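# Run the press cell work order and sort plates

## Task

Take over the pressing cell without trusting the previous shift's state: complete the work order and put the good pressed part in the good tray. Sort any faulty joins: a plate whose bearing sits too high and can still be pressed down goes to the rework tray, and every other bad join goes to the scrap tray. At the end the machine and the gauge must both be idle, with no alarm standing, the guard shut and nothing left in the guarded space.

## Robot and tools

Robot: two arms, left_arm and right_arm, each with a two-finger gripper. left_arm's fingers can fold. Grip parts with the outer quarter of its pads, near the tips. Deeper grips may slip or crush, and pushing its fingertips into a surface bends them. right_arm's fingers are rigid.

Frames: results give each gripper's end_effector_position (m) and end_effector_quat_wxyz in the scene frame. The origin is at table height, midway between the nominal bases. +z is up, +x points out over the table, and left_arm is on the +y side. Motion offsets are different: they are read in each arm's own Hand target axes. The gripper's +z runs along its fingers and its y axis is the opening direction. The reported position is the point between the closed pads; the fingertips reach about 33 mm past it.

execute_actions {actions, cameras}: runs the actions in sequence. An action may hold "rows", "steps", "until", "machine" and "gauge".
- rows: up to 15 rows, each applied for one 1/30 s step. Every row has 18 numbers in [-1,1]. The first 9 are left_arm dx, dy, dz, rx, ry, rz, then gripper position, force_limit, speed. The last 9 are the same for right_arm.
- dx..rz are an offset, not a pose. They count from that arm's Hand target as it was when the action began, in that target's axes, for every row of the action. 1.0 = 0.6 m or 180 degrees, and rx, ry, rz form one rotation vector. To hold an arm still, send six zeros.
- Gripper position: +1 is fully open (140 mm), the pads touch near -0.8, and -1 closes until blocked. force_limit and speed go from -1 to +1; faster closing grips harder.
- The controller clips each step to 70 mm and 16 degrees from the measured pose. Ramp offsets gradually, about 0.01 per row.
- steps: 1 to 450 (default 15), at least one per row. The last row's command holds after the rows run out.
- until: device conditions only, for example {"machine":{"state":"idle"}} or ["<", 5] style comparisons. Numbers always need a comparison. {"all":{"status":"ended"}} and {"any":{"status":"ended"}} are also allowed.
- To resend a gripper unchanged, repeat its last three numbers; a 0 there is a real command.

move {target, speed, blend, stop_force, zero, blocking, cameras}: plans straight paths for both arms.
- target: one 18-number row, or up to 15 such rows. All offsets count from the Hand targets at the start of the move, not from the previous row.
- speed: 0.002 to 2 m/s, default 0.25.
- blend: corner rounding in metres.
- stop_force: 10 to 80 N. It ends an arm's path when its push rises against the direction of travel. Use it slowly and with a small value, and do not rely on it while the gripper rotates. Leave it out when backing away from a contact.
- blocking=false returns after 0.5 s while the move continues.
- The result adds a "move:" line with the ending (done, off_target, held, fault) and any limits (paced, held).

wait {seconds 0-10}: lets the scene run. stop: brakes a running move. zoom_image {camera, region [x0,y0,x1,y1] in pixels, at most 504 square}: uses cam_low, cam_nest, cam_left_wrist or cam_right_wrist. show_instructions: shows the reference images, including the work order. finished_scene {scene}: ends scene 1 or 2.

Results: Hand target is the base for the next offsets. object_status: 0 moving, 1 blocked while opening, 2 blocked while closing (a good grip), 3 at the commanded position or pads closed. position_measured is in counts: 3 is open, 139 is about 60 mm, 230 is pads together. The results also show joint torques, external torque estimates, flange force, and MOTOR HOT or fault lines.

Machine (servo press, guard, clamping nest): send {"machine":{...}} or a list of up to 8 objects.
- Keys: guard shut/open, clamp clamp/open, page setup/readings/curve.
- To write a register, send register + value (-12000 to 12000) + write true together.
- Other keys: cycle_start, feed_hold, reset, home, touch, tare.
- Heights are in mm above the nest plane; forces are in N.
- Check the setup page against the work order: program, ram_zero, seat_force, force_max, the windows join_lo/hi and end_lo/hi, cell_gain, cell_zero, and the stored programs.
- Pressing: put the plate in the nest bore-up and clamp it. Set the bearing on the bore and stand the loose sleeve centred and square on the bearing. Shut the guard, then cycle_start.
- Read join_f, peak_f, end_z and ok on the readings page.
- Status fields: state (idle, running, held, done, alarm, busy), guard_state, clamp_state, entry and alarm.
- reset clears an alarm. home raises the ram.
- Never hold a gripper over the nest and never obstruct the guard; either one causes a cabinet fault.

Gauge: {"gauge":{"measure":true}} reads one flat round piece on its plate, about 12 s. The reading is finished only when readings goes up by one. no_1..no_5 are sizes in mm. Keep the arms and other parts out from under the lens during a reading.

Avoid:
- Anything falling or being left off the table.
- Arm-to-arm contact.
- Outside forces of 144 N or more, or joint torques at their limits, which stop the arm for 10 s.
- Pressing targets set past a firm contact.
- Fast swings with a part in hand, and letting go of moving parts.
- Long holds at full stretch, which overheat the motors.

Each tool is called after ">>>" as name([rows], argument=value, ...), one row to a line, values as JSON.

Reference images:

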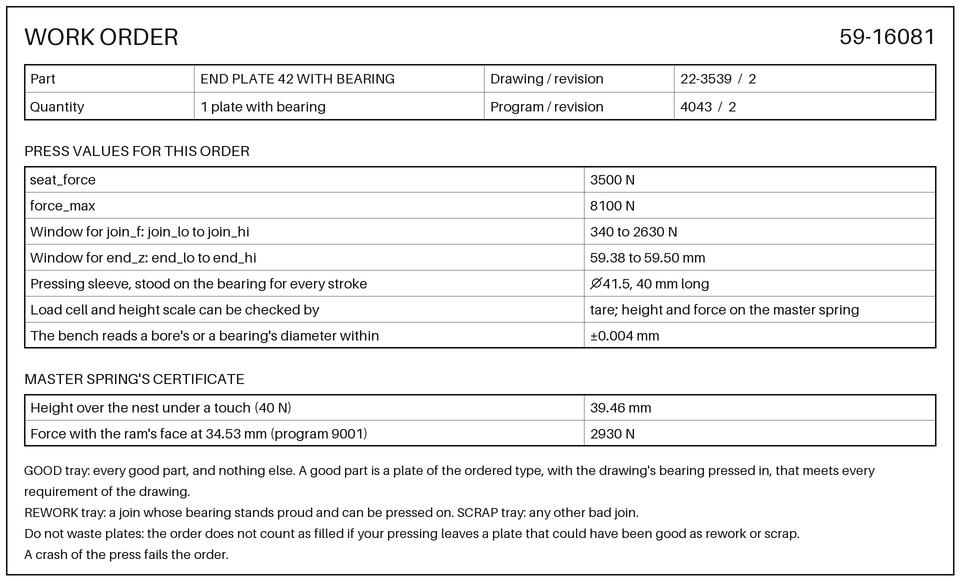

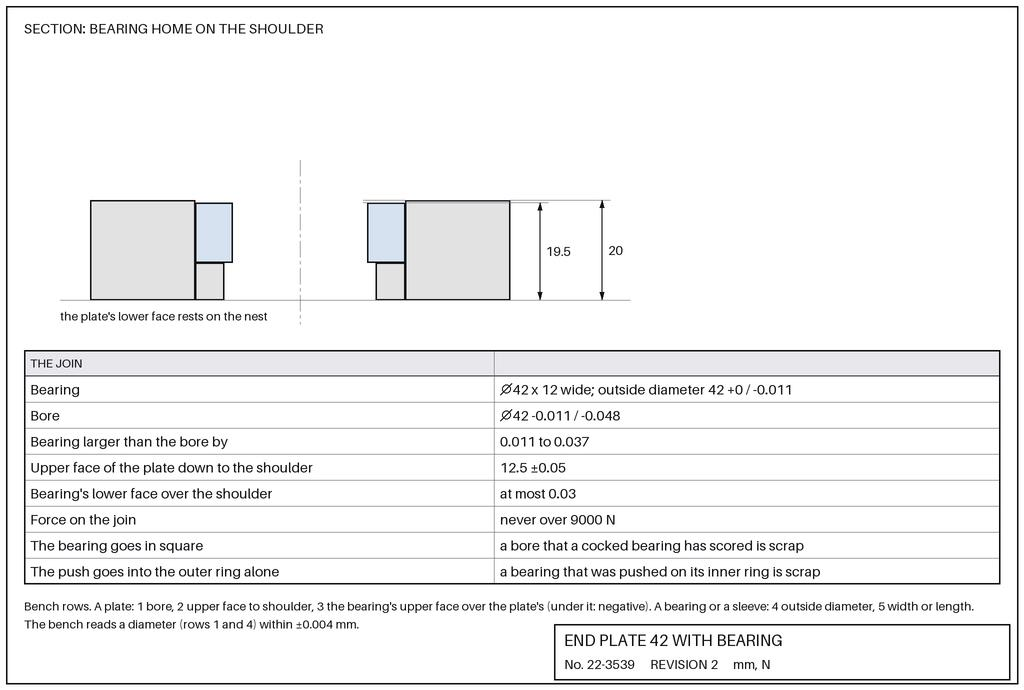

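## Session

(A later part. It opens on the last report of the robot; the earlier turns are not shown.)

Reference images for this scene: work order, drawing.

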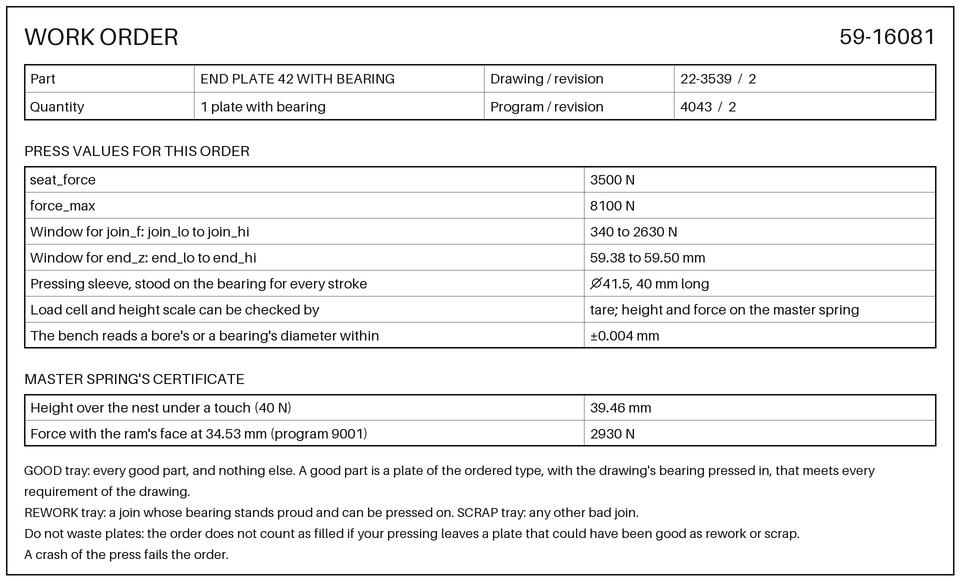

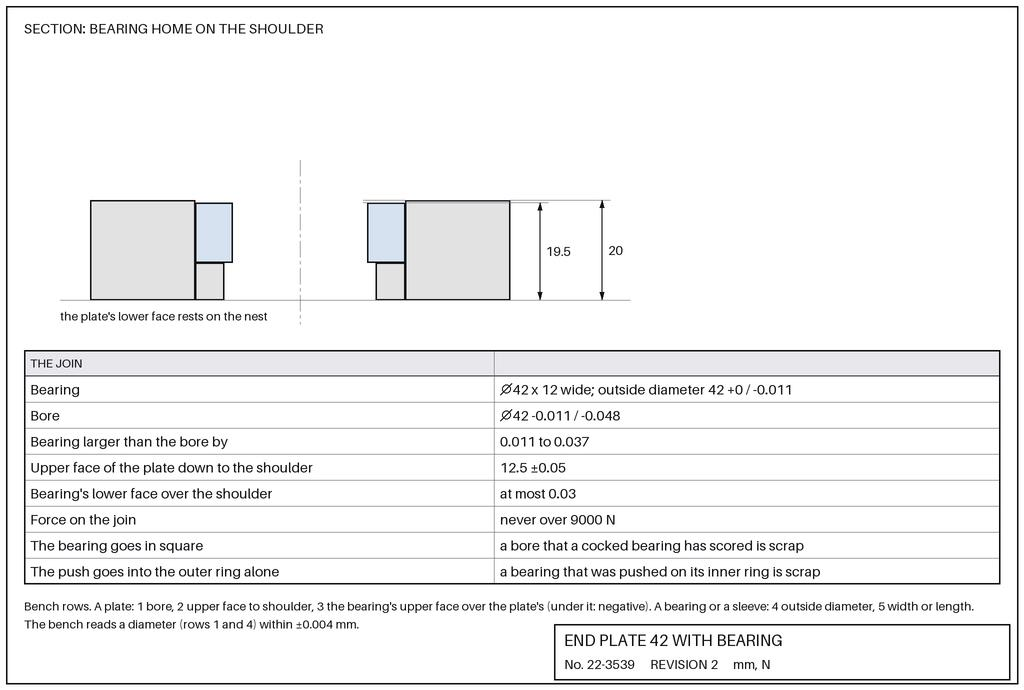

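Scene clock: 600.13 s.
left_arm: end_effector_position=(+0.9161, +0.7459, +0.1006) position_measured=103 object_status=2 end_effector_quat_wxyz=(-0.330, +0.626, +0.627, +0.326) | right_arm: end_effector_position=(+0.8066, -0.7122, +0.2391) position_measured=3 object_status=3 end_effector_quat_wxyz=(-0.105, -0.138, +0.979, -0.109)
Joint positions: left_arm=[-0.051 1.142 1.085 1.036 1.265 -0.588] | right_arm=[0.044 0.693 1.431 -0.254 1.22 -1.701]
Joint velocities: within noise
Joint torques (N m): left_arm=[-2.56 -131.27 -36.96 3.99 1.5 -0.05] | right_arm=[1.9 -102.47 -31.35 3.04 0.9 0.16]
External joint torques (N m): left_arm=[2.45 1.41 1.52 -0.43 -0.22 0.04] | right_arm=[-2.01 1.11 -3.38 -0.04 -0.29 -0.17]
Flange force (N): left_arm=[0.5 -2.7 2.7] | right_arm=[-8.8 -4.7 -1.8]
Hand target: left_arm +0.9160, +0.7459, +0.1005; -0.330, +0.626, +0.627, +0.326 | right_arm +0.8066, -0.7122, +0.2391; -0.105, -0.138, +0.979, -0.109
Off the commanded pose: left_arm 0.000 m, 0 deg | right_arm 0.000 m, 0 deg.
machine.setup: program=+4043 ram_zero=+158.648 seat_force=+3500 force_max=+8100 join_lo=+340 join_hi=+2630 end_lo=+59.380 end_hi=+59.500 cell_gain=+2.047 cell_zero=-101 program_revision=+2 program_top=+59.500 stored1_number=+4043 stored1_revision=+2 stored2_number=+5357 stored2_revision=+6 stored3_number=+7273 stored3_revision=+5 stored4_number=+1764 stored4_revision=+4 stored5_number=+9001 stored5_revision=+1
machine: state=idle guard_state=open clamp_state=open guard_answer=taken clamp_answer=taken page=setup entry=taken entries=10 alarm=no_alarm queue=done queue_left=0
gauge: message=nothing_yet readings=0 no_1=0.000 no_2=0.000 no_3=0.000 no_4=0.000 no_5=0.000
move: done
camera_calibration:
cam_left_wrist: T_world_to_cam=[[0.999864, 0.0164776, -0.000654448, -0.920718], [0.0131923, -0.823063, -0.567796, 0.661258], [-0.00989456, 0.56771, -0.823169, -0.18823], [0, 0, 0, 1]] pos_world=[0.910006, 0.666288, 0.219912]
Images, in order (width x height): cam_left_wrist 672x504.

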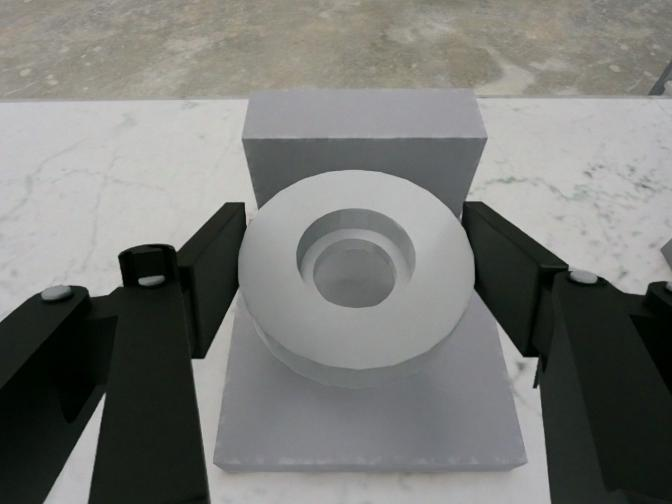

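>>> move([
  [-0.0723,0.0017,0.0507,0,0,0,-1,-0.02,-1,0,0,0,0,0,0,1,1,1],
], speed=0.025, stop_force=12, cameras=[])

>>> execute_actions([
  {"rows":[[0.001,0,-0.0007,0,0,0,-1,-0.02,-1,0,0,0,0,0,0,1,1,1]],"steps":8},
  {"rows":[[0,0,0,0,0,0,0.62,-0.02,-0.6,0,0,0,0,0,0,1,1,1]],"steps":25},
], cameras=[])

>>> move([
  [0,0,-0.33,0,0,0,0.62,-0.02,-0.6,0,0,0,0,0,0,1,1,1],
], speed=0.25, cameras=["cam_left_wrist"])

>>> execute_actions([
  {"gauge":{"measure":true},"steps":420,"until":{"gauge":{"readings":[">=",1]}}},
], cameras=[])

Scene clock: 613.80 s.
left_arm: end_effector_position=(+0.9169, +0.7463, +0.0524) position_measured=103 object_status=2 end_effector_quat_wxyz=(-0.330, +0.626, +0.627, +0.326) | right_arm: end_effector_position=(+0.8066, -0.7122, +0.2391) position_measured=3 object_status=3 end_effector_quat_wxyz=(-0.105, -0.138, +0.979, -0.109)
Joint positions: left_arm=[-0.051 1.199 1.065 1.047 1.246 -0.622] | right_arm=[0.044 0.693 1.431 -0.254 1.22 -1.701]
Joint velocities: within noise
Joint torques (N m): left_arm=[-2.89 -104.41 -24.64 -1.94 -3.58 0.14] | right_arm=[2.31 -102.57 -31.35 3 0.89 0.16]
External joint torques (N m): left_arm=[2.8 -26.92 -9.98 5.37 4.93 -0.14] | right_arm=[-2.13 1.09 -3.36 0.01 -0.27 -0.17]
Flange force (N): left_arm=[24.3 -3.5 -14.0] | right_arm=[-8.7 -4.8 -1.8]
Hand target: left_arm +0.9169, +0.7463, +0.0524; -0.330, +0.626, +0.627, +0.326 (not the last commanded pose) | right_arm +0.8066, -0.7122, +0.2391; -0.105, -0.138, +0.979, -0.109
Off the commanded pose: left_arm 0.005 m, 0 deg | right_arm 0.000 m, 0 deg.
machine.setup: program=+4043 ram_zero=+158.648 seat_force=+3500 force_max=+8100 join_lo=+340 join_hi=+2630 end_lo=+59.380 end_hi=+59.500 cell_gain=+2.047 cell_zero=-101 program_revision=+2 program_top=+59.500 stored1_number=+4043 stored1_revision=+2 stored2_number=+5357 stored2_revision=+6 stored3_number=+7273 stored3_revision=+5 stored4_number=+1764 stored4_revision=+4 stored5_number=+9001 stored5_revision=+1
machine: state=idle guard_state=open clamp_state=open guard_answer=taken clamp_answer=taken page=setup entry=taken entries=10 alarm=no_alarm queue=done queue_left=0
gauge: message=nothing_yet readings=0 no_1=0.000 no_2=0.000 no_3=0.000 no_4=0.000 no_5=0.000
move: contact (left_arm)
No camera images: "cameras" was empty.

Scene clock: 615.10 s.
left_arm: end_effector_position=(+0.9169, +0.7463, +0.0531) position_measured=50 object_status=3 end_effector_quat_wxyz=(-0.330, +0.626, +0.627, +0.326) | right_arm: end_effector_position=(+0.8066, -0.7122, +0.2391) position_measured=3 object_status=3 end_effector_quat_wxyz=(-0.105, -0.138, +0.979, -0.109)
Joint positions: left_arm=[-0.051 1.198 1.065 1.046 1.246 -0.621] | right_arm=[0.044 0.693 1.431 -0.254 1.22 -1.701]
Joint velocities: within noise
Joint torques (N m): left_arm=[-2.21 -130.17 -34.93 3.39 1.09 -0.09] | right_arm=[2.38 -102.79 -31.37 3.05 0.86 0.21]
External joint torques (N m): left_arm=[2.4 -0.58 0.56 0 0.25 0.09] | right_arm=[-2.36 1.61 -3.25 -0.05 -0.24 -0.22]
External joint torques at the end of the 1st action: left_arm=[4.59 -10.61 -4.23 2.55 1.57 -0.31] | right_arm=[-2.45 0.68 -3.6 0 -0.3 -0.19]
Flange force (N): left_arm=[2.2 -2.1 1.3] | right_arm=[-9.2 -5.1 -1.4]
Flange force at the end of the 1st action (N): left_arm=[11.3 -1.2 -2.1] | right_arm=[-8.5 -5.3 -2.1]
Hand target: left_arm +0.9169, +0.7463, +0.0532; -0.330, +0.626, +0.627, +0.326 | right_arm +0.8066, -0.7122, +0.2391; -0.105, -0.138, +0.979, -0.109
Off the commanded pose: left_arm 0.000 m, 0 deg | right_arm 0.000 m, 0 deg.
machine.setup: program=+4043 ram_zero=+158.648 seat_force=+3500 force_max=+8100 join_lo=+340 join_hi=+2630 end_lo=+59.380 end_hi=+59.500 cell_gain=+2.047 cell_zero=-101 program_revision=+2 program_top=+59.500 stored1_number=+4043 stored1_revision=+2 stored2_number=+5357 stored2_revision=+6 stored3_number=+7273 stored3_revision=+5 stored4_number=+1764 stored4_revision=+4 stored5_number=+9001 stored5_revision=+1
machine: state=idle guard_state=open clamp_state=open guard_answer=taken clamp_answer=taken page=setup entry=taken entries=10 alarm=no_alarm queue=done queue_left=0
gauge: message=nothing_yet readings=0 no_1=0.000 no_2=0.000 no_3=0.000 no_4=0.000 no_5=0.000
No camera images: "cameras" was empty.

Scene clock: 616.27 s.
left_arm: end_effector_position=(+0.9181, +0.5835, +0.1658) position_measured=50 object_status=3 end_effector_quat_wxyz=(-0.330, +0.626, +0.627, +0.326) | right_arm: end_effector_position=(+0.8066, -0.7122, +0.2391) position_measured=3 object_status=3 end_effector_quat_wxyz=(-0.105, -0.138, +0.979, -0.109)
Joint positions: left_arm=[-0.209 1.103 1.03 0.944 1.425 -0.581] | right_arm=[0.044 0.693 1.431 -0.254 1.22 -1.701]
Joint velocities: within noise
Joint torques (N m): left_arm=[-2.21 -128.6 -37.87 3.96 1.06 -0.06] | right_arm=[2.25 -102.23 -31.18 3.07 0.83 0.18]
External joint torques (N m): left_arm=[1.88 -0.75 0.99 0.07 0.19 0.06] | right_arm=[-2.3 0.53 -3.62 -0.06 -0.21 -0.19]
Flange force (N): left_arm=[2.2 -3.9 1.6] | right_arm=[-8.4 -5.1 -2.4]
Hand target: left_arm +0.9181, +0.5834, +0.1658; -0.330, +0.626, +0.627, +0.326 | right_arm +0.8066, -0.7122, +0.2391; -0.105, -0.138, +0.979, -0.109
Off the commanded pose: left_arm 0.000 m, 0 deg | right_arm 0.000 m, 0 deg.
machine.setup: program=+4043 ram_zero=+158.648 seat_force=+3500 force_max=+8100 join_lo=+340 join_hi=+2630 end_lo=+59.380 end_hi=+59.500 cell_gain=+2.047 cell_zero=-101 program_revision=+2 program_top=+59.500 stored1_number=+4043 stored1_revision=+2 stored2_number=+5357 stored2_revision=+6 stored3_number=+7273 stored3_revision=+5 stored4_number=+1764 stored4_revision=+4 stored5_number=+9001 stored5_revision=+1
machine: state=idle guard_state=open clamp_state=open guard_answer=taken clamp_answer=taken page=setup entry=taken entries=10 alarm=no_alarm queue=done queue_left=0
gauge: message=nothing_yet readings=0 no_1=0.000 no_2=0.000 no_3=0.000 no_4=0.000 no_5=0.000
move: done
camera_calibration:
cam_left_wrist: T_world_to_cam=[[0.999862, 0.0165847, -0.000451974, -0.920107], [0.0133919, -0.822857, -0.56809, 0.564302], [-0.00979351, 0.568006, -0.822966, -0.0425857], [0, 0, 0, 1]] pos_world=[0.912006, 0.503788, 0.285112]
Images, in order (width x height): cam_left_wrist 672x504.

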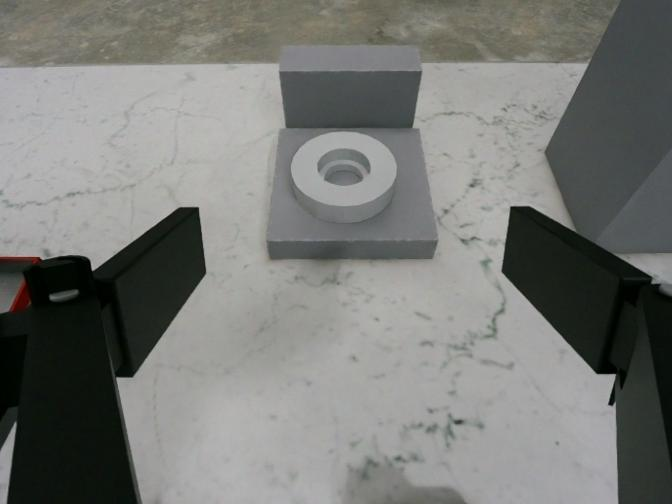

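Scene clock: 628.47 s.
left_arm: end_effector_position=(+0.9181, +0.5834, +0.1658) position_measured=50 object_status=3 end_effector_quat_wxyz=(-0.330, +0.626, +0.627, +0.326) | right_arm: end_effector_position=(+0.8066, -0.7122, +0.2391) position_measured=3 object_status=3 end_effector_quat_wxyz=(-0.105, -0.138, +0.979, -0.109)
Joint positions: left_arm=[-0.209 1.103 1.03 0.944 1.425 -0.581] | right_arm=[0.044 0.693 1.431 -0.254 1.22 -1.701]
Joint velocities: within noise
Joint torques (N m): left_arm=[-2.21 -128.49 -37.42 4 1.04 -0.1] | right_arm=[2.2 -102.66 -31.42 3.03 0.87 0.17]
External joint torques (N m): left_arm=[2.34 -0.97 0.59 0.01 0.22 0.1] | right_arm=[-1.98 1.39 -3.27 -0.03 -0.25 -0.18]
Flange force (N): left_arm=[2.5 -2.6 1.6] | right_arm=[-9.0 -4.6 -1.6]
Hand target: left_arm +0.9181, +0.5834, +0.1658; -0.330, +0.626, +0.627, +0.326 | right_arm +0.8066, -0.7122, +0.2391; -0.105, -0.138, +0.979, -0.109
Tool commands: left_gripper/position=+0.62 left_gripper/force_limit=-0.02 left_gripper/speed=-0.6 right_gripper/position=+1.0 right_gripper/force_limit=+1.0 right_gripper/speed=+1.0
Off the commanded pose: left_arm 0.000 m, 0 deg | right_arm 0.000 m, 0 deg.
machine.setup: program=+4043 ram_zero=+158.648 seat_force=+3500 force_max=+8100 join_lo=+340 join_hi=+2630 end_lo=+59.380 end_hi=+59.500 cell_gain=+2.047 cell_zero=-101 program_revision=+2 program_top=+59.500 stored1_number=+4043 stored1_revision=+2 stored2_number=+5357 stored2_revision=+6 stored3_number=+7273 stored3_revision=+5 stored4_number=+1764 stored4_revision=+4 stored5_number=+9001 stored5_revision=+1
machine: state=idle guard_state=open clamp_state=open guard_answer=taken clamp_answer=taken page=setup entry=taken entries=10 alarm=no_alarm queue=done queue_left=0
gauge: message=measure_taken readings=1 no_1=41.972 no_2=12.515 no_3=0.000 no_4=0.000 no_5=0.000
No camera images: "cameras" was empty.

>>> move([
  [0,0,0.33,0,0,0,0.62,-0.02,-0.6,0,0,0,0,0,0,1,1,1],
], speed=0.2, cameras=[])

>>> execute_actions([
  {"rows":[[0,0,0,0,0,0,-1,-0.02,-1,0,0,0,0,0,0,1,1,1]],"steps":50},
], cameras=[])

>>> move([
  [0.0819,0,-0.0574,0,0,0,-1,-0.02,-1,0,0,0,0,0,0,1,1,1],
  [0.0583,0,-0.2567,0,0,0,-1,-0.02,-1,0,0,0,0,0,0,1,1,1],
  [0.046,-0.1117,-0.3903,-0.1943,0,0.1362,-1,-0.02,-1,0,0,0,0,0,0,1,1,1],
  [0.095,-0.2783,-0.4655,-0.4095,0,0.287,-1,-0.02,-1,0,0,0,0,0,0,1,1,1],
], speed=[0.08,0.2,0.25,0.3], blend=0.02, cameras=["cam_left_wrist"])

>>> move([
  [-0.118,0.3667,-0.2205,-0.4095,0,0.287,-1,-0.02,-1,0,0,0,0,0,0,1,1,1],
  [-0.1897,0.7,-0.1703,-0.4095,0,0.287,-1,-0.02,-1,0,0,0,0,0,0,1,1,1],
], speed=0.25, blend=0.03, cameras=["cam_left_wrist"])

Scene clock: 651.00 s.
left_arm: end_effector_position=(+0.9169, +0.7462, +0.0533) position_measured=50 object_status=3 end_effector_quat_wxyz=(-0.330, +0.626, +0.627, +0.326) | right_arm: end_effector_position=(+0.8066, -0.7122, +0.2391) position_measured=3 object_status=3 end_effector_quat_wxyz=(-0.105, -0.138, +0.979, -0.109)
Joint positions: left_arm=[-0.051 1.198 1.065 1.046 1.246 -0.621] | right_arm=[0.044 0.693 1.431 -0.254 1.22 -1.701]
Joint velocities: within noise
Joint torques (N m): left_arm=[-2.23 -130.21 -34.86 3.35 1.17 -0.14] | right_arm=[1.98 -102.55 -31.29 3.04 0.81 0.16]
External joint torques (N m): left_arm=[2.07 -0.61 0.43 0.05 0.16 0.14] | right_arm=[-2.05 1.04 -3.49 -0.03 -0.2 -0.17]
Flange force (N): left_arm=[2.1 -1.8 1.1] | right_arm=[-9.0 -4.8 -2.1]
Hand target: left_arm +0.9169, +0.7463, +0.0532; -0.330, +0.626, +0.627, +0.326 | right_arm +0.8066, -0.7122, +0.2391; -0.105, -0.138, +0.979, -0.109
Off the commanded pose: left_arm 0.000 m, 0 deg | right_arm 0.000 m, 0 deg.
machine.setup: program=+4043 ram_zero=+158.648 seat_force=+3500 force_max=+8100 join_lo=+340 join_hi=+2630 end_lo=+59.380 end_hi=+59.500 cell_gain=+2.047 cell_zero=-101 program_revision=+2 program_top=+59.500 stored1_number=+4043 stored1_revision=+2 stored2_number=+5357 stored2_revision=+6 stored3_number=+7273 stored3_revision=+5 stored4_number=+1764 stored4_revision=+4 stored5_number=+9001 stored5_revision=+1
machine: state=idle guard_state=open clamp_state=open guard_answer=taken clamp_answer=taken page=setup entry=taken entries=10 alarm=no_alarm queue=done queue_left=0
gauge: message=measure_taken readings=1 no_1=41.972 no_2=12.515 no_3=0.000 no_4=0.000 no_5=0.000
move: done
No camera images: "cameras" was empty.

Scene clock: 652.87 s.
left_arm: end_effector_position=(+0.9169, +0.7463, +0.0532) position_measured=103 object_status=2 end_effector_quat_wxyz=(-0.330, +0.626, +0.627, +0.326) | right_arm: end_effector_position=(+0.8066, -0.7122, +0.2391) position_measured=3 object_status=3 end_effector_quat_wxyz=(-0.105, -0.138, +0.979, -0.109)
Joint positions: left_arm=[-0.051 1.198 1.065 1.046 1.246 -0.621] | right_arm=[0.044 0.693 1.431 -0.254 1.22 -1.701]
Joint velocities: within noise
Joint torques (N m): left_arm=[1.51 -116.85 -27.98 0.74 0.43 0.2] | right_arm=[2.34 -102.88 -31.27 3.1 0.84 0.17]
External joint torques (N m): left_arm=[-1.51 -14.13 -6.43 2.66 0.91 -0.2] | right_arm=[-2.27 1.43 -3.45 -0.09 -0.23 -0.17]
Flange force (N): left_arm=[10.6 0.3 -8.4] | right_arm=[-9.4 -5.1 -1.7]
Hand target: left_arm +0.9169, +0.7463, +0.0532; -0.330, +0.626, +0.627, +0.326 | right_arm +0.8066, -0.7122, +0.2391; -0.105, -0.138, +0.979, -0.109
Off the commanded pose: left_arm 0.000 m, 0 deg | right_arm 0.000 m, 0 deg.
machine.setup: program=+4043 ram_zero=+158.648 seat_force=+3500 force_max=+8100 join_lo=+340 join_hi=+2630 end_lo=+59.380 end_hi=+59.500 cell_gain=+2.047 cell_zero=-101 program_revision=+2 program_top=+59.500 stored1_number=+4043 stored1_revision=+2 stored2_number=+5357 stored2_revision=+6 stored3_number=+7273 stored3_revision=+5 stored4_number=+1764 stored4_revision=+4 stored5_number=+9001 stored5_revision=+1
machine: state=idle guard_state=open clamp_state=open guard_answer=taken clamp_answer=taken page=setup entry=taken entries=10 alarm=no_alarm queue=done queue_left=0
gauge: message=measure_taken readings=1 no_1=41.972 no_2=12.515 no_3=0.000 no_4=0.000 no_5=0.000
No camera images: "cameras" was empty.

Scene clock: 657.73 s.
left_arm: end_effector_position=(+0.7517, +0.5482, +0.2596) position_measured=103 object_status=2 end_effector_quat_wxyz=(-0.004, +0.888, +0.000, +0.460) | right_arm: end_effector_position=(+0.8066, -0.7122, +0.2391) position_measured=3 object_status=3 end_effector_quat_wxyz=(-0.105, -0.138, +0.979, -0.109)
Joint positions: left_arm=[0.029 0.463 2.127 3.16 0.404 -1.575] | right_arm=[0.044 0.693 1.431 -0.254 1.22 -1.701]
Joint velocities: within noise
Joint torques (N m): left_arm=[-2.39 -70.13 -25.65 -2.4 2.87 -0.06] | right_arm=[2.4 -102.32 -31.5 3.04 0.87 0.2]
External joint torques (N m): left_arm=[2.45 -0.6 1.37 0.12 -0.59 0.05] | right_arm=[-2.22 0.64 -3.26 -0.03 -0.25 -0.21]
Flange force (N): left_arm=[-0.2 -4.4 -3.2] | right_arm=[-7.8 -4.8 -2.0]
Hand target: left_arm +0.7517, +0.5482, +0.2596; -0.004, +0.888, +0.000, +0.460 | right_arm +0.8066, -0.7122, +0.2391; -0.105, -0.138, +0.979, -0.109
Off the commanded pose: left_arm 0.000 m, 0 deg | right_arm 0.000 m, 0 deg.
machine.setup: program=+4043 ram_zero=+158.648 seat_force=+3500 force_max=+8100 join_lo=+340 join_hi=+2630 end_lo=+59.380 end_hi=+59.500 cell_gain=+2.047 cell_zero=-101 program_revision=+2 program_top=+59.500 stored1_number=+4043 stored1_revision=+2 stored2_number=+5357 stored2_revision=+6 stored3_number=+7273 stored3_revision=+5 stored4_number=+1764 stored4_revision=+4 stored5_number=+9001 stored5_revision=+1
machine: state=idle guard_state=open clamp_state=open guard_answer=taken clamp_answer=taken page=setup entry=taken entries=10 alarm=no_alarm queue=done queue_left=0
gauge: message=measure_taken readings=1 no_1=41.972 no_2=12.515 no_3=0.000 no_4=0.000 no_5=0.000
move: done
camera_calibration:
cam_left_wrist: T_world_to_cam=[[0.0163505, -0.999863, -0.00259889, 0.543994], [-0.82882, -0.0120995, -0.559385, 0.777146], [0.559277, 0.0113002, -0.828904, -0.0680817], [0, 0, 0, 1]] pos_world=[0.673296, 0.554092, 0.379704]
Images, in order (width x height): cam_left_wrist 672x504.

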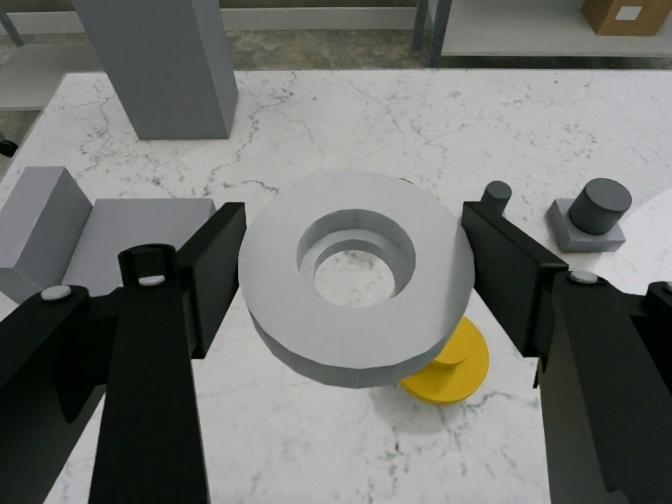

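Scene clock: 662.10 s.
left_arm: end_effector_position=(+0.6044, +0.1279, +0.2231) position_measured=103 object_status=2 end_effector_quat_wxyz=(+0.325, +0.630, -0.626, +0.324) | right_arm: end_effector_position=(+0.8066, -0.7122, +0.2391) position_measured=3 object_status=3 end_effector_quat_wxyz=(-0.105, -0.138, +0.979, -0.109)
Joint positions: left_arm=[-0.184 0.644 1.872 4.969 0.973 -2.344] | right_arm=[0.044 0.693 1.431 -0.254 1.22 -1.701]
Joint velocities: within noise
Joint torques (N m): left_arm=[-1.04 -83.51 -22.32 -1.15 1.93 -0.11] | right_arm=[2.44 -102.87 -31.28 3.05 0.85 0.17]
External joint torques (N m): left_arm=[0.96 -0.44 0.82 0.49 -0.29 0.11] | right_arm=[-2.42 0.95 -3.59 -0.04 -0.23 -0.18]
Flange force (N): left_arm=[-0.6 1.7 -2.0] | right_arm=[-9.0 -5.3 -2.1]
Hand target: left_arm +0.6044, +0.1278, +0.2231; +0.325, +0.630, -0.626, +0.324 | right_arm +0.8066, -0.7122, +0.2391; -0.105, -0.138, +0.979, -0.109
Off the commanded pose: left_arm 0.000 m, 0 deg | right_arm 0.000 m, 0 deg.
machine.setup: program=+4043 ram_zero=+158.648 seat_force=+3500 force_max=+8100 join_lo=+340 join_hi=+2630 end_lo=+59.380 end_hi=+59.500 cell_gain=+2.047 cell_zero=-101 program_revision=+2 program_top=+59.500 stored1_number=+4043 stored1_revision=+2 stored2_number=+5357 stored2_revision=+6 stored3_number=+7273 stored3_revision=+5 stored4_number=+1764 stored4_revision=+4 stored5_number=+9001 stored5_revision=+1
machine: state=idle guard_state=open clamp_state=open guard_answer=taken clamp_answer=taken page=setup entry=taken entries=10 alarm=no_alarm queue=done queue_left=0
gauge: message=measure_taken readings=1 no_1=41.972 no_2=12.515 no_3=0.000 no_4=0.000 no_5=0.000
move: done
camera_calibration:
cam_left_wrist: T_world_to_cam=[[-0.999837, -0.0162533, 0.00782373, 0.612162], [-0.0178542, 0.82991, -0.557612, 0.0313901], [0.00257002, -0.557661, -0.830065, 0.398279], [0, 0, 0, 1]] pos_world=[0.6116, 0.206003, 0.343311]
Images, in order (width x height): cam_left_wrist 672x504.

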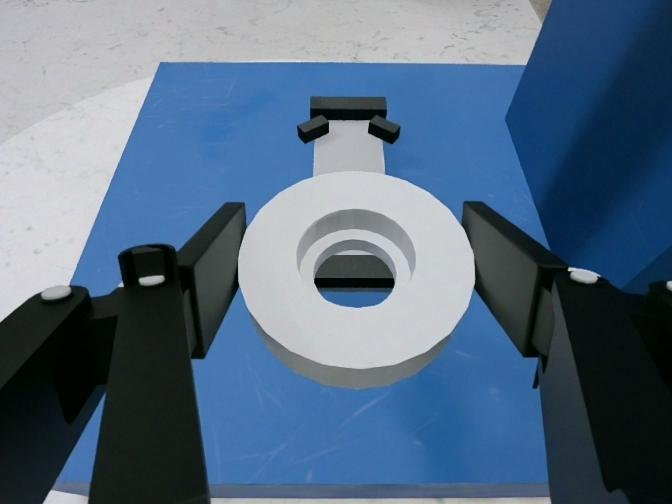

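>>> move([
  [0.0798,0.0048,0.1951,0,0,0,-1,-0.02,-1,0,0,0,0,0,0,1,1,1],
], speed=0.15, cameras=[])

>>> move([
  [-0.0723,0,0.0507,0,0,0,-1,-0.02,-1,0,0,0,0,0,0,1,1,1],
], speed=0.022, stop_force=12, cameras=["cam_nest","cam_low","cam_left_wrist"])

Scene clock: 669.53 s.
left_arm: end_effector_position=(+0.6019, +0.0047, +0.1943) position_measured=103 object_status=2 end_effector_quat_wxyz=(+0.325, +0.630, -0.626, +0.324) | right_arm: end_effector_position=(+0.8066, -0.7122, +0.2391) position_measured=3 object_status=3 end_effector_quat_wxyz=(-0.105, -0.138, +0.979, -0.109)
Joint positions: left_arm=[-0.351 0.709 1.819 4.838 0.875 -2.353] | right_arm=[0.044 0.693 1.431 -0.254 1.22 -1.701]
Joint velocities: within noise
Joint torques (N m): left_arm=[-2.59 -88.25 -22.51 -1.29 1.98 -0.09] | right_arm=[2.23 -102.73 -31.28 3.08 0.87 0.13]
External joint torques (N m): left_arm=[2.36 -0.93 0.98 0.36 -0.36 0.09] | right_arm=[-2.15 1.55 -3.35 -0.07 -0.25 -0.14]
Flange force (N): left_arm=[-1.2 1.5 -4.1] | right_arm=[-9.4 -4.9 -1.5]
Hand target: left_arm +0.6019, +0.0046, +0.1943; +0.325, +0.630, -0.626, +0.324 | right_arm +0.8066, -0.7122, +0.2391; -0.105, -0.138, +0.979, -0.109
Off the commanded pose: left_arm 0.000 m, 0 deg | right_arm 0.000 m, 0 deg.
machine.setup: program=+4043 ram_zero=+158.648 seat_force=+3500 force_max=+8100 join_lo=+340 join_hi=+2630 end_lo=+59.380 end_hi=+59.500 cell_gain=+2.047 cell_zero=-101 program_revision=+2 program_top=+59.500 stored1_number=+4043 stored1_revision=+2 stored2_number=+5357 stored2_revision=+6 stored3_number=+7273 stored3_revision=+5 stored4_number=+1764 stored4_revision=+4 stored5_number=+9001 stored5_revision=+1
machine: state=idle guard_state=open clamp_state=open guard_answer=taken clamp_answer=taken page=setup entry=taken entries=10 alarm=no_alarm queue=done queue_left=0
gauge: message=measure_taken readings=1 no_1=41.972 no_2=12.515 no_3=0.000 no_4=0.000 no_5=0.000
move: done
No camera images: "cameras" was empty.

Scene clock: 672.33 s.
left_arm: end_effector_position=(+0.6018, +0.0049, +0.1469) position_measured=103 object_status=2 end_effector_quat_wxyz=(+0.325, +0.630, -0.626, +0.324) | right_arm: end_effector_position=(+0.8066, -0.7122, +0.2391) position_measured=3 object_status=3 end_effector_quat_wxyz=(-0.105, -0.138, +0.979, -0.109)
Joint positions: left_arm=[-0.351 0.775 1.818 4.783 0.869 -2.268] | right_arm=[0.044 0.693 1.431 -0.254 1.22 -1.701]
Joint velocities: within noise
Joint torques (N m): left_arm=[-1.28 -85.44 -18.41 -0.8 0.08 -0.18] | right_arm=[2.51 -102.7 -31.48 3.06 0.87 0.17]
External joint torques (N m): left_arm=[1.1 -6.16 -0.66 -0.16 1.67 0.17] | right_arm=[-2.61 1.86 -3.1 -0.07 -0.26 -0.18]
Flange force (N): left_arm=[4.7 3.2 -7.8] | right_arm=[-9.1 -5.3 -1.0]
Hand target: left_arm +0.6017, +0.0049, +0.1469; +0.325, +0.630, -0.626, +0.324 (not the last commanded pose) | right_arm +0.8066, -0.7122, +0.2391; -0.105, -0.138, +0.979, -0.109
Off the commanded pose: left_arm 0.006 m, 0 deg | right_arm 0.000 m, 0 deg.
machine.setup: program=+4043 ram_zero=+158.648 seat_force=+3500 force_max=+8100 join_lo=+340 join_hi=+2630 end_lo=+59.380 end_hi=+59.500 cell_gain=+2.047 cell_zero=-101 program_revision=+2 program_top=+59.500 stored1_number=+4043 stored1_revision=+2 stored2_number=+5357 stored2_revision=+6 stored3_number=+7273 stored3_revision=+5 stored4_number=+1764 stored4_revision=+4 stored5_number=+9001 stored5_revision=+1
machine: state=idle guard_state=open clamp_state=open guard_answer=taken clamp_answer=taken page=setup entry=taken entries=10 alarm=no_alarm queue=done queue_left=0
gauge: message=measure_taken readings=1 no_1=41.972 no_2=12.515 no_3=0.000 no_4=0.000 no_5=0.000
move: contact (left_arm)
camera_calibration:
cam_left_wrist: T_world_to_cam=[[-0.999837, -0.0162516, 0.00782716, 0.60806], [-0.0178542, 0.829786, -0.557796, 0.0909071], [0.00257019, -0.557845, -0.829941, 0.266481], [0, 0, 0, 1]] pos_world=[0.6089, 0.0831033, 0.267111]
Images, in order (width x height): cam_low 672x504, cam_nest 672x504, cam_left_wrist 672x504.

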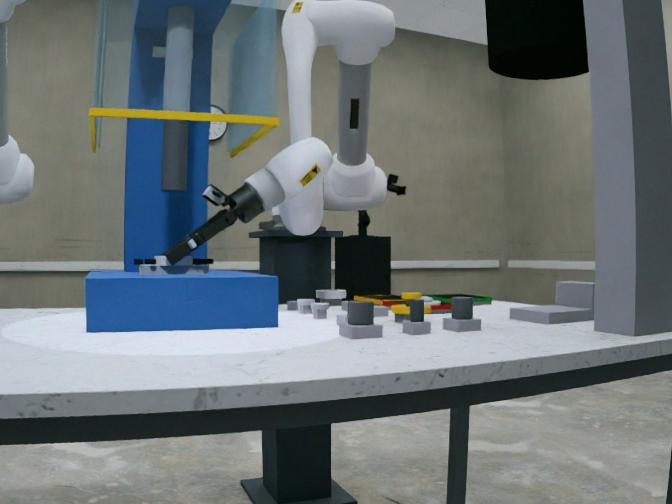

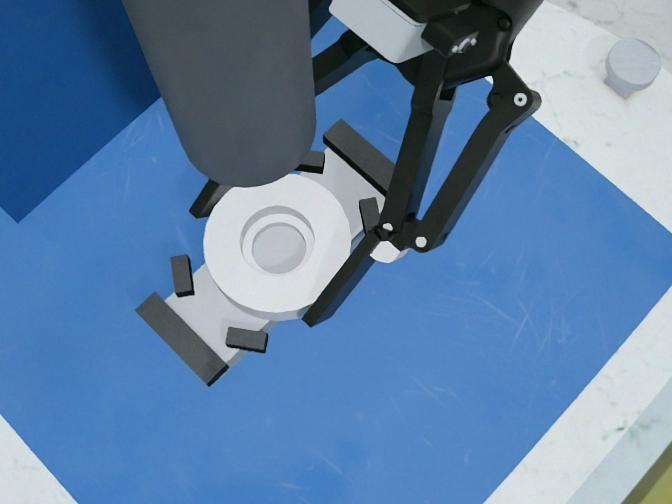

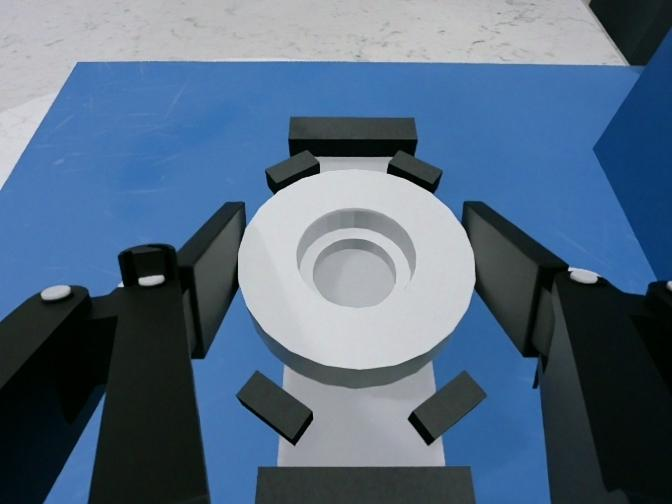

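>>> execute_actions([
  {"rows":[[0.001,0,-0.0007,0,0,0,-1,-0.02,-1,0,0,0,0,0,0,1,1,1]],"steps":8},
  {"rows":[[0,0,0,0,0,0,0.62,-0.02,-0.6,0,0,0,0,0,0,1,1,1]],"steps":25},
], cameras=[])

>>> move([
  [0,0,-0.25,0,0,0,0.62,-0.02,-0.6,0,0,0,0,0,0,1,1,1],
], speed=0.2, cameras=["cam_nest"])

>>> execute_actions([
  {"machine":{"clamp":"clamp"},"steps":60,"until":{"machine":{"clamp_state":"clamped"}}},
], cameras=["cam_nest","cam_left_wrist"])

>>> zoom_image(camera="cam_nest", region=[200, 160, 360, 330])

Scene clock: 681.87 s.
left_arm: end_effector_position=(+0.6017, +0.0049, +0.1476) position_measured=50 object_status=3 end_effector_quat_wxyz=(+0.325, +0.630, -0.626, +0.324) | right_arm: end_effector_position=(+0.8066, -0.7122, +0.2391) position_measured=3 object_status=3 end_effector_quat_wxyz=(-0.105, -0.138, +0.979, -0.109)
Joint positions: left_arm=[-0.351 0.774 1.818 4.784 0.869 -2.269] | right_arm=[0.044 0.693 1.431 -0.254 1.22 -1.701]
Joint velocities: within noise
Joint torques (N m): left_arm=[-1.94 -89.13 -18.93 -1 1.54 -0.14] | right_arm=[2.69 -102.48 -31.56 3.04 0.81 0.17]
External joint torques (N m): left_arm=[1.88 -2.49 -0.03 0.06 0.2 0.14] | right_arm=[-2.71 1.14 -3.12 -0.04 -0.19 -0.18]
External joint torques at the end of the 1st action: left_arm=[2.7 -0.18 0.82 0.46 -0.44 0.15] | right_arm=[-2.38 0.39 -3.51 -0.03 -0.23 -0.18]
Flange force (N): left_arm=[0.8 1.1 -4.7] | right_arm=[-8.1 -5.3 -1.5]
Flange force at the end of the 1st action (N): left_arm=[-2.0 0.2 -3.7] | right_arm=[-7.9 -5.1 -2.3]
Hand target: left_arm +0.6017, +0.0049, +0.1476; +0.325, +0.630, -0.626, +0.324 | right_arm +0.8066, -0.7122, +0.2391; -0.105, -0.138, +0.979, -0.109
Off the commanded pose: left_arm 0.000 m, 0 deg | right_arm 0.000 m, 0 deg.
machine.setup: program=+4043 ram_zero=+158.648 seat_force=+3500 force_max=+8100 join_lo=+340 join_hi=+2630 end_lo=+59.380 end_hi=+59.500 cell_gain=+2.047 cell_zero=-101 program_revision=+2 program_top=+59.500 stored1_number=+4043 stored1_revision=+2 stored2_number=+5357 stored2_revision=+6 stored3_number=+7273 stored3_revision=+5 stored4_number=+1764 stored4_revision=+4 stored5_number=+9001 stored5_revision=+1
machine: state=idle guard_state=open clamp_state=open guard_answer=taken clamp_answer=taken page=setup entry=taken entries=10 alarm=no_alarm queue=done queue_left=0
gauge: message=measure_taken readings=1 no_1=41.972 no_2=12.515 no_3=0.000 no_4=0.000 no_5=0.000
No camera images: "cameras" was empty.

Scene clock: 682.97 s.
left_arm: end_effector_position=(+0.6015, +0.1272, +0.2344) position_measured=50 object_status=3 end_effector_quat_wxyz=(+0.325, +0.630, -0.626, +0.324) | right_arm: end_effector_position=(+0.8066, -0.7122, +0.2391) position_measured=3 object_status=3 end_effector_quat_wxyz=(-0.105, -0.138, +0.979, -0.109)
Joint positions: left_arm=[-0.186 0.626 1.876 4.977 0.976 -2.36] | right_arm=[0.044 0.693 1.431 -0.254 1.22 -1.701]
Joint velocities: within noise
Joint torques (N m): left_arm=[-2.01 -80.65 -21.96 -0.58 1.33 -0.13] | right_arm=[2.16 -102.35 -31.38 3.05 0.86 0.17]
External joint torques (N m): left_arm=[1.94 -2.41 -0.17 -0.08 0.27 0.13] | right_arm=[-2.25 0.73 -3.41 -0.04 -0.24 -0.18]
Flange force (N): left_arm=[0.6 1.6 -4.4] | right_arm=[-8.2 -4.9 -2.1]
Hand target: left_arm +0.6016, +0.1272, +0.2345; +0.325, +0.630, -0.626, +0.324 | right_arm +0.8066, -0.7122, +0.2391; -0.105, -0.138, +0.979, -0.109
Off the commanded pose: left_arm 0.000 m, 0 deg | right_arm 0.000 m, 0 deg.
machine.setup: program=+4043 ram_zero=+158.648 seat_force=+3500 force_max=+8100 join_lo=+340 join_hi=+2630 end_lo=+59.380 end_hi=+59.500 cell_gain=+2.047 cell_zero=-101 program_revision=+2 program_top=+59.500 stored1_number=+4043 stored1_revision=+2 stored2_number=+5357 stored2_revision=+6 stored3_number=+7273 stored3_revision=+5 stored4_number=+1764 stored4_revision=+4 stored5_number=+9001 stored5_revision=+1
machine: state=idle guard_state=open clamp_state=open guard_answer=taken clamp_answer=taken page=setup entry=taken entries=10 alarm=no_alarm queue=done queue_left=0
gauge: message=measure_taken readings=1 no_1=41.972 no_2=12.515 no_3=0.000 no_4=0.000 no_5=0.000
move: done
Images, in order (width x height): cam_nest 672x504.

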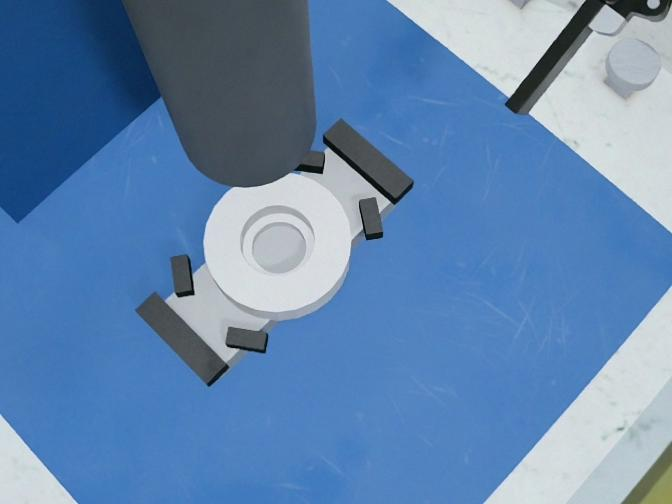

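Scene clock: 684.40 s.
left_arm: end_effector_position=(+0.6016, +0.1272, +0.2345) position_measured=50 object_status=3 end_effector_quat_wxyz=(+0.325, +0.630, -0.626, +0.324) | right_arm: end_effector_position=(+0.8066, -0.7122, +0.2391) position_measured=3 object_status=3 end_effector_quat_wxyz=(-0.105, -0.138, +0.979, -0.109)
Joint positions: left_arm=[-0.186 0.626 1.876 4.977 0.976 -2.36] | right_arm=[0.044 0.693 1.431 -0.254 1.22 -1.701]
Joint velocities: within noise
Joint torques (N m): left_arm=[-2.36 -80.31 -21.96 -0.59 1.37 -0.12] | right_arm=[2.32 -102.85 -31.34 3.04 0.86 0.2]
External joint torques (N m): left_arm=[2.26 -2.62 -0.09 -0.06 0.23 0.12] | right_arm=[-2.22 1.31 -3.4 -0.03 -0.24 -0.2]
Flange force (N): left_arm=[0.6 1.9 -5.0] | right_arm=[-9.1 -5.0 -1.7]
Hand target: left_arm +0.6016, +0.1272, +0.2345; +0.325, +0.630, -0.626, +0.324 | right_arm +0.8066, -0.7122, +0.2391; -0.105, -0.138, +0.979, -0.109
Tool commands: left_gripper/position=+0.62 left_gripper/force_limit=-0.02 left_gripper/speed=-0.6 right_gripper/position=+1.0 right_gripper/force_limit=+1.0 right_gripper/speed=+1.0
Off the commanded pose: left_arm 0.000 m, 0 deg | right_arm 0.000 m, 0 deg.
machine.setup: program=+4043 ram_zero=+158.648 seat_force=+3500 force_max=+8100 join_lo=+340 join_hi=+2630 end_lo=+59.380 end_hi=+59.500 cell_gain=+2.047 cell_zero=-101 program_revision=+2 program_top=+59.500 stored1_number=+4043 stored1_revision=+2 stored2_number=+5357 stored2_revision=+6 stored3_number=+7273 stored3_revision=+5 stored4_number=+1764 stored4_revision=+4 stored5_number=+9001 stored5_revision=+1
machine: state=idle guard_state=open clamp_state=clamped guard_answer=taken clamp_answer=taken page=setup entry=taken entries=10 alarm=no_alarm queue=running queue_left=0
gauge: message=measure_taken readings=1 no_1=41.972 no_2=12.515 no_3=0.000 no_4=0.000 no_5=0.000
camera_calibration:
cam_left_wrist: T_world_to_cam=[[-0.999839, -0.0161689, 0.00777096, 0.609167], [-0.0177542, 0.829787, -0.557797, 0.0381671], [0.00257071, -0.557846, -0.829941, 0.407325], [0, 0, 0, 1]] pos_world=[0.608699, 0.205403, 0.354611]
Images, in order (width x height): cam_nest 672x504, cam_left_wrist 672x504.

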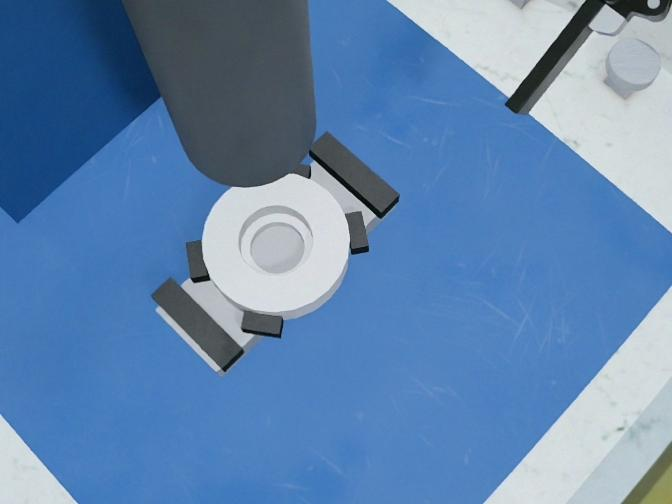

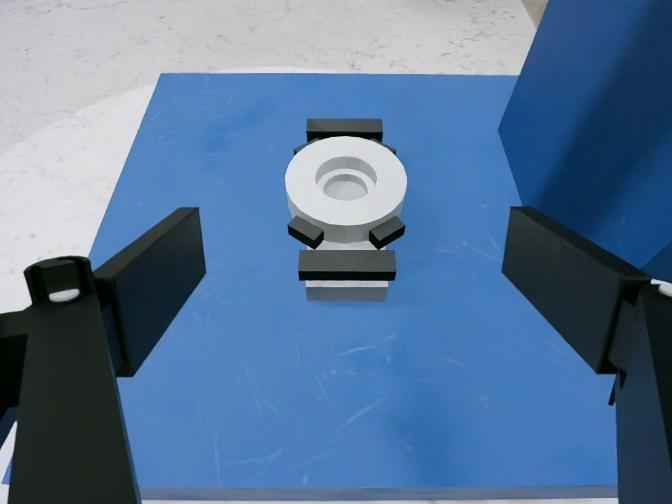

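Scaled by 2.965 from the camera's 672x504 image, which has a finer 960x720 frame.

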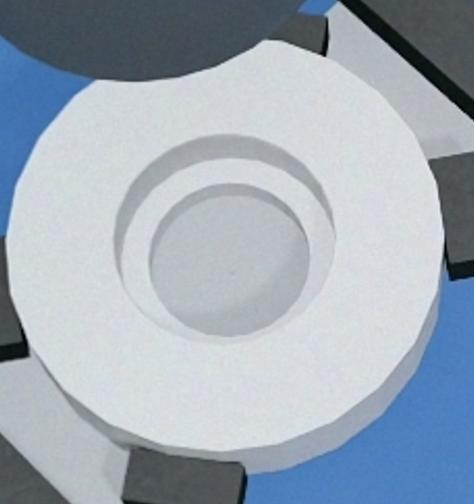

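>>> move([
  [-0.1455,-0.0307,-0.3108,0,0,0,0.3,-0.02,-0.6,0,0,0,0,0,0,1,1,1],
  [-0.405,-0.1015,-0.3325,0,0,0,0.3,-0.02,-0.6,0,0,0,0,0,0,1,1,1],
], blend=[0.03,0], cameras=["cam_left_wrist"])

Scene clock: 725.30 s.
left_arm: end_effector_position=(+0.6609, +0.4308, +0.1516) position_measured=91 object_status=3 end_effector_quat_wxyz=(+0.325, +0.630, -0.626, +0.324) | right_arm: end_effector_position=(+0.8066, -0.7122, +0.2391) position_measured=3 object_status=3 end_effector_quat_wxyz=(-0.105, -0.138, +0.979, -0.109)
Joint positions: left_arm=[0.229 0.813 1.709 5.253 1.192 -2.233] | right_arm=[0.044 0.693 1.431 -0.254 1.22 -1.701]
Joint velocities: within noise
Joint torques (N m): left_arm=[-1.71 -94.15 -20.5 -0.12 1.64 -0.12] | right_arm=[2.32 -102.45 -31.54 3.03 0.88 0.15]
External joint torques (N m): left_arm=[1.68 -2.31 -0.39 0.11 0.16 0.12] | right_arm=[-2.23 1.86 -2.98 -0.04 -0.27 -0.16]
Flange force (N): left_arm=[1.3 1.8 -3.4] | right_arm=[-9.0 -4.8 -1.0]
Hand target: left_arm +0.6609, +0.4308, +0.1516; +0.325, +0.630, -0.626, +0.324 | right_arm +0.8066, -0.7122, +0.2391; -0.105, -0.138, +0.979, -0.109
Off the commanded pose: left_arm 0.000 m, 0 deg | right_arm 0.000 m, 0 deg.
machine.setup: program=+4043 ram_zero=+158.648 seat_force=+3500 force_max=+8100 join_lo=+340 join_hi=+2630 end_lo=+59.380 end_hi=+59.500 cell_gain=+2.047 cell_zero=-101 program_revision=+2 program_top=+59.500 stored1_number=+4043 stored1_revision=+2 stored2_number=+5357 stored2_revision=+6 stored3_number=+7273 stored3_revision=+5 stored4_number=+1764 stored4_revision=+4 stored5_number=+9001 stored5_revision=+1
machine: state=idle guard_state=open clamp_state=clamped guard_answer=taken clamp_answer=taken page=setup entry=taken entries=10 alarm=no_alarm queue=done queue_left=0
gauge: message=measure_taken readings=1 no_1=41.972 no_2=12.515 no_3=0.000 no_4=0.000 no_5=0.000
move: done
camera_calibration:
cam_left_wrist: T_world_to_cam=[[-0.999839, -0.0162256, 0.00768859, 0.674059], [-0.0177553, 0.829786, -0.557799, -0.258804], [0.00267071, -0.557845, -0.829941, 0.507693], [0, 0, 0, 1]] pos_world=[0.667999, 0.508903, 0.271811]
Images, in order (width x height): cam_left_wrist 672x504.

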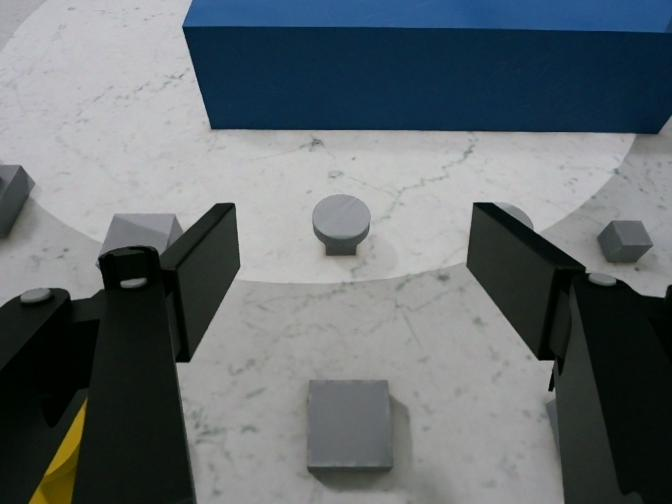

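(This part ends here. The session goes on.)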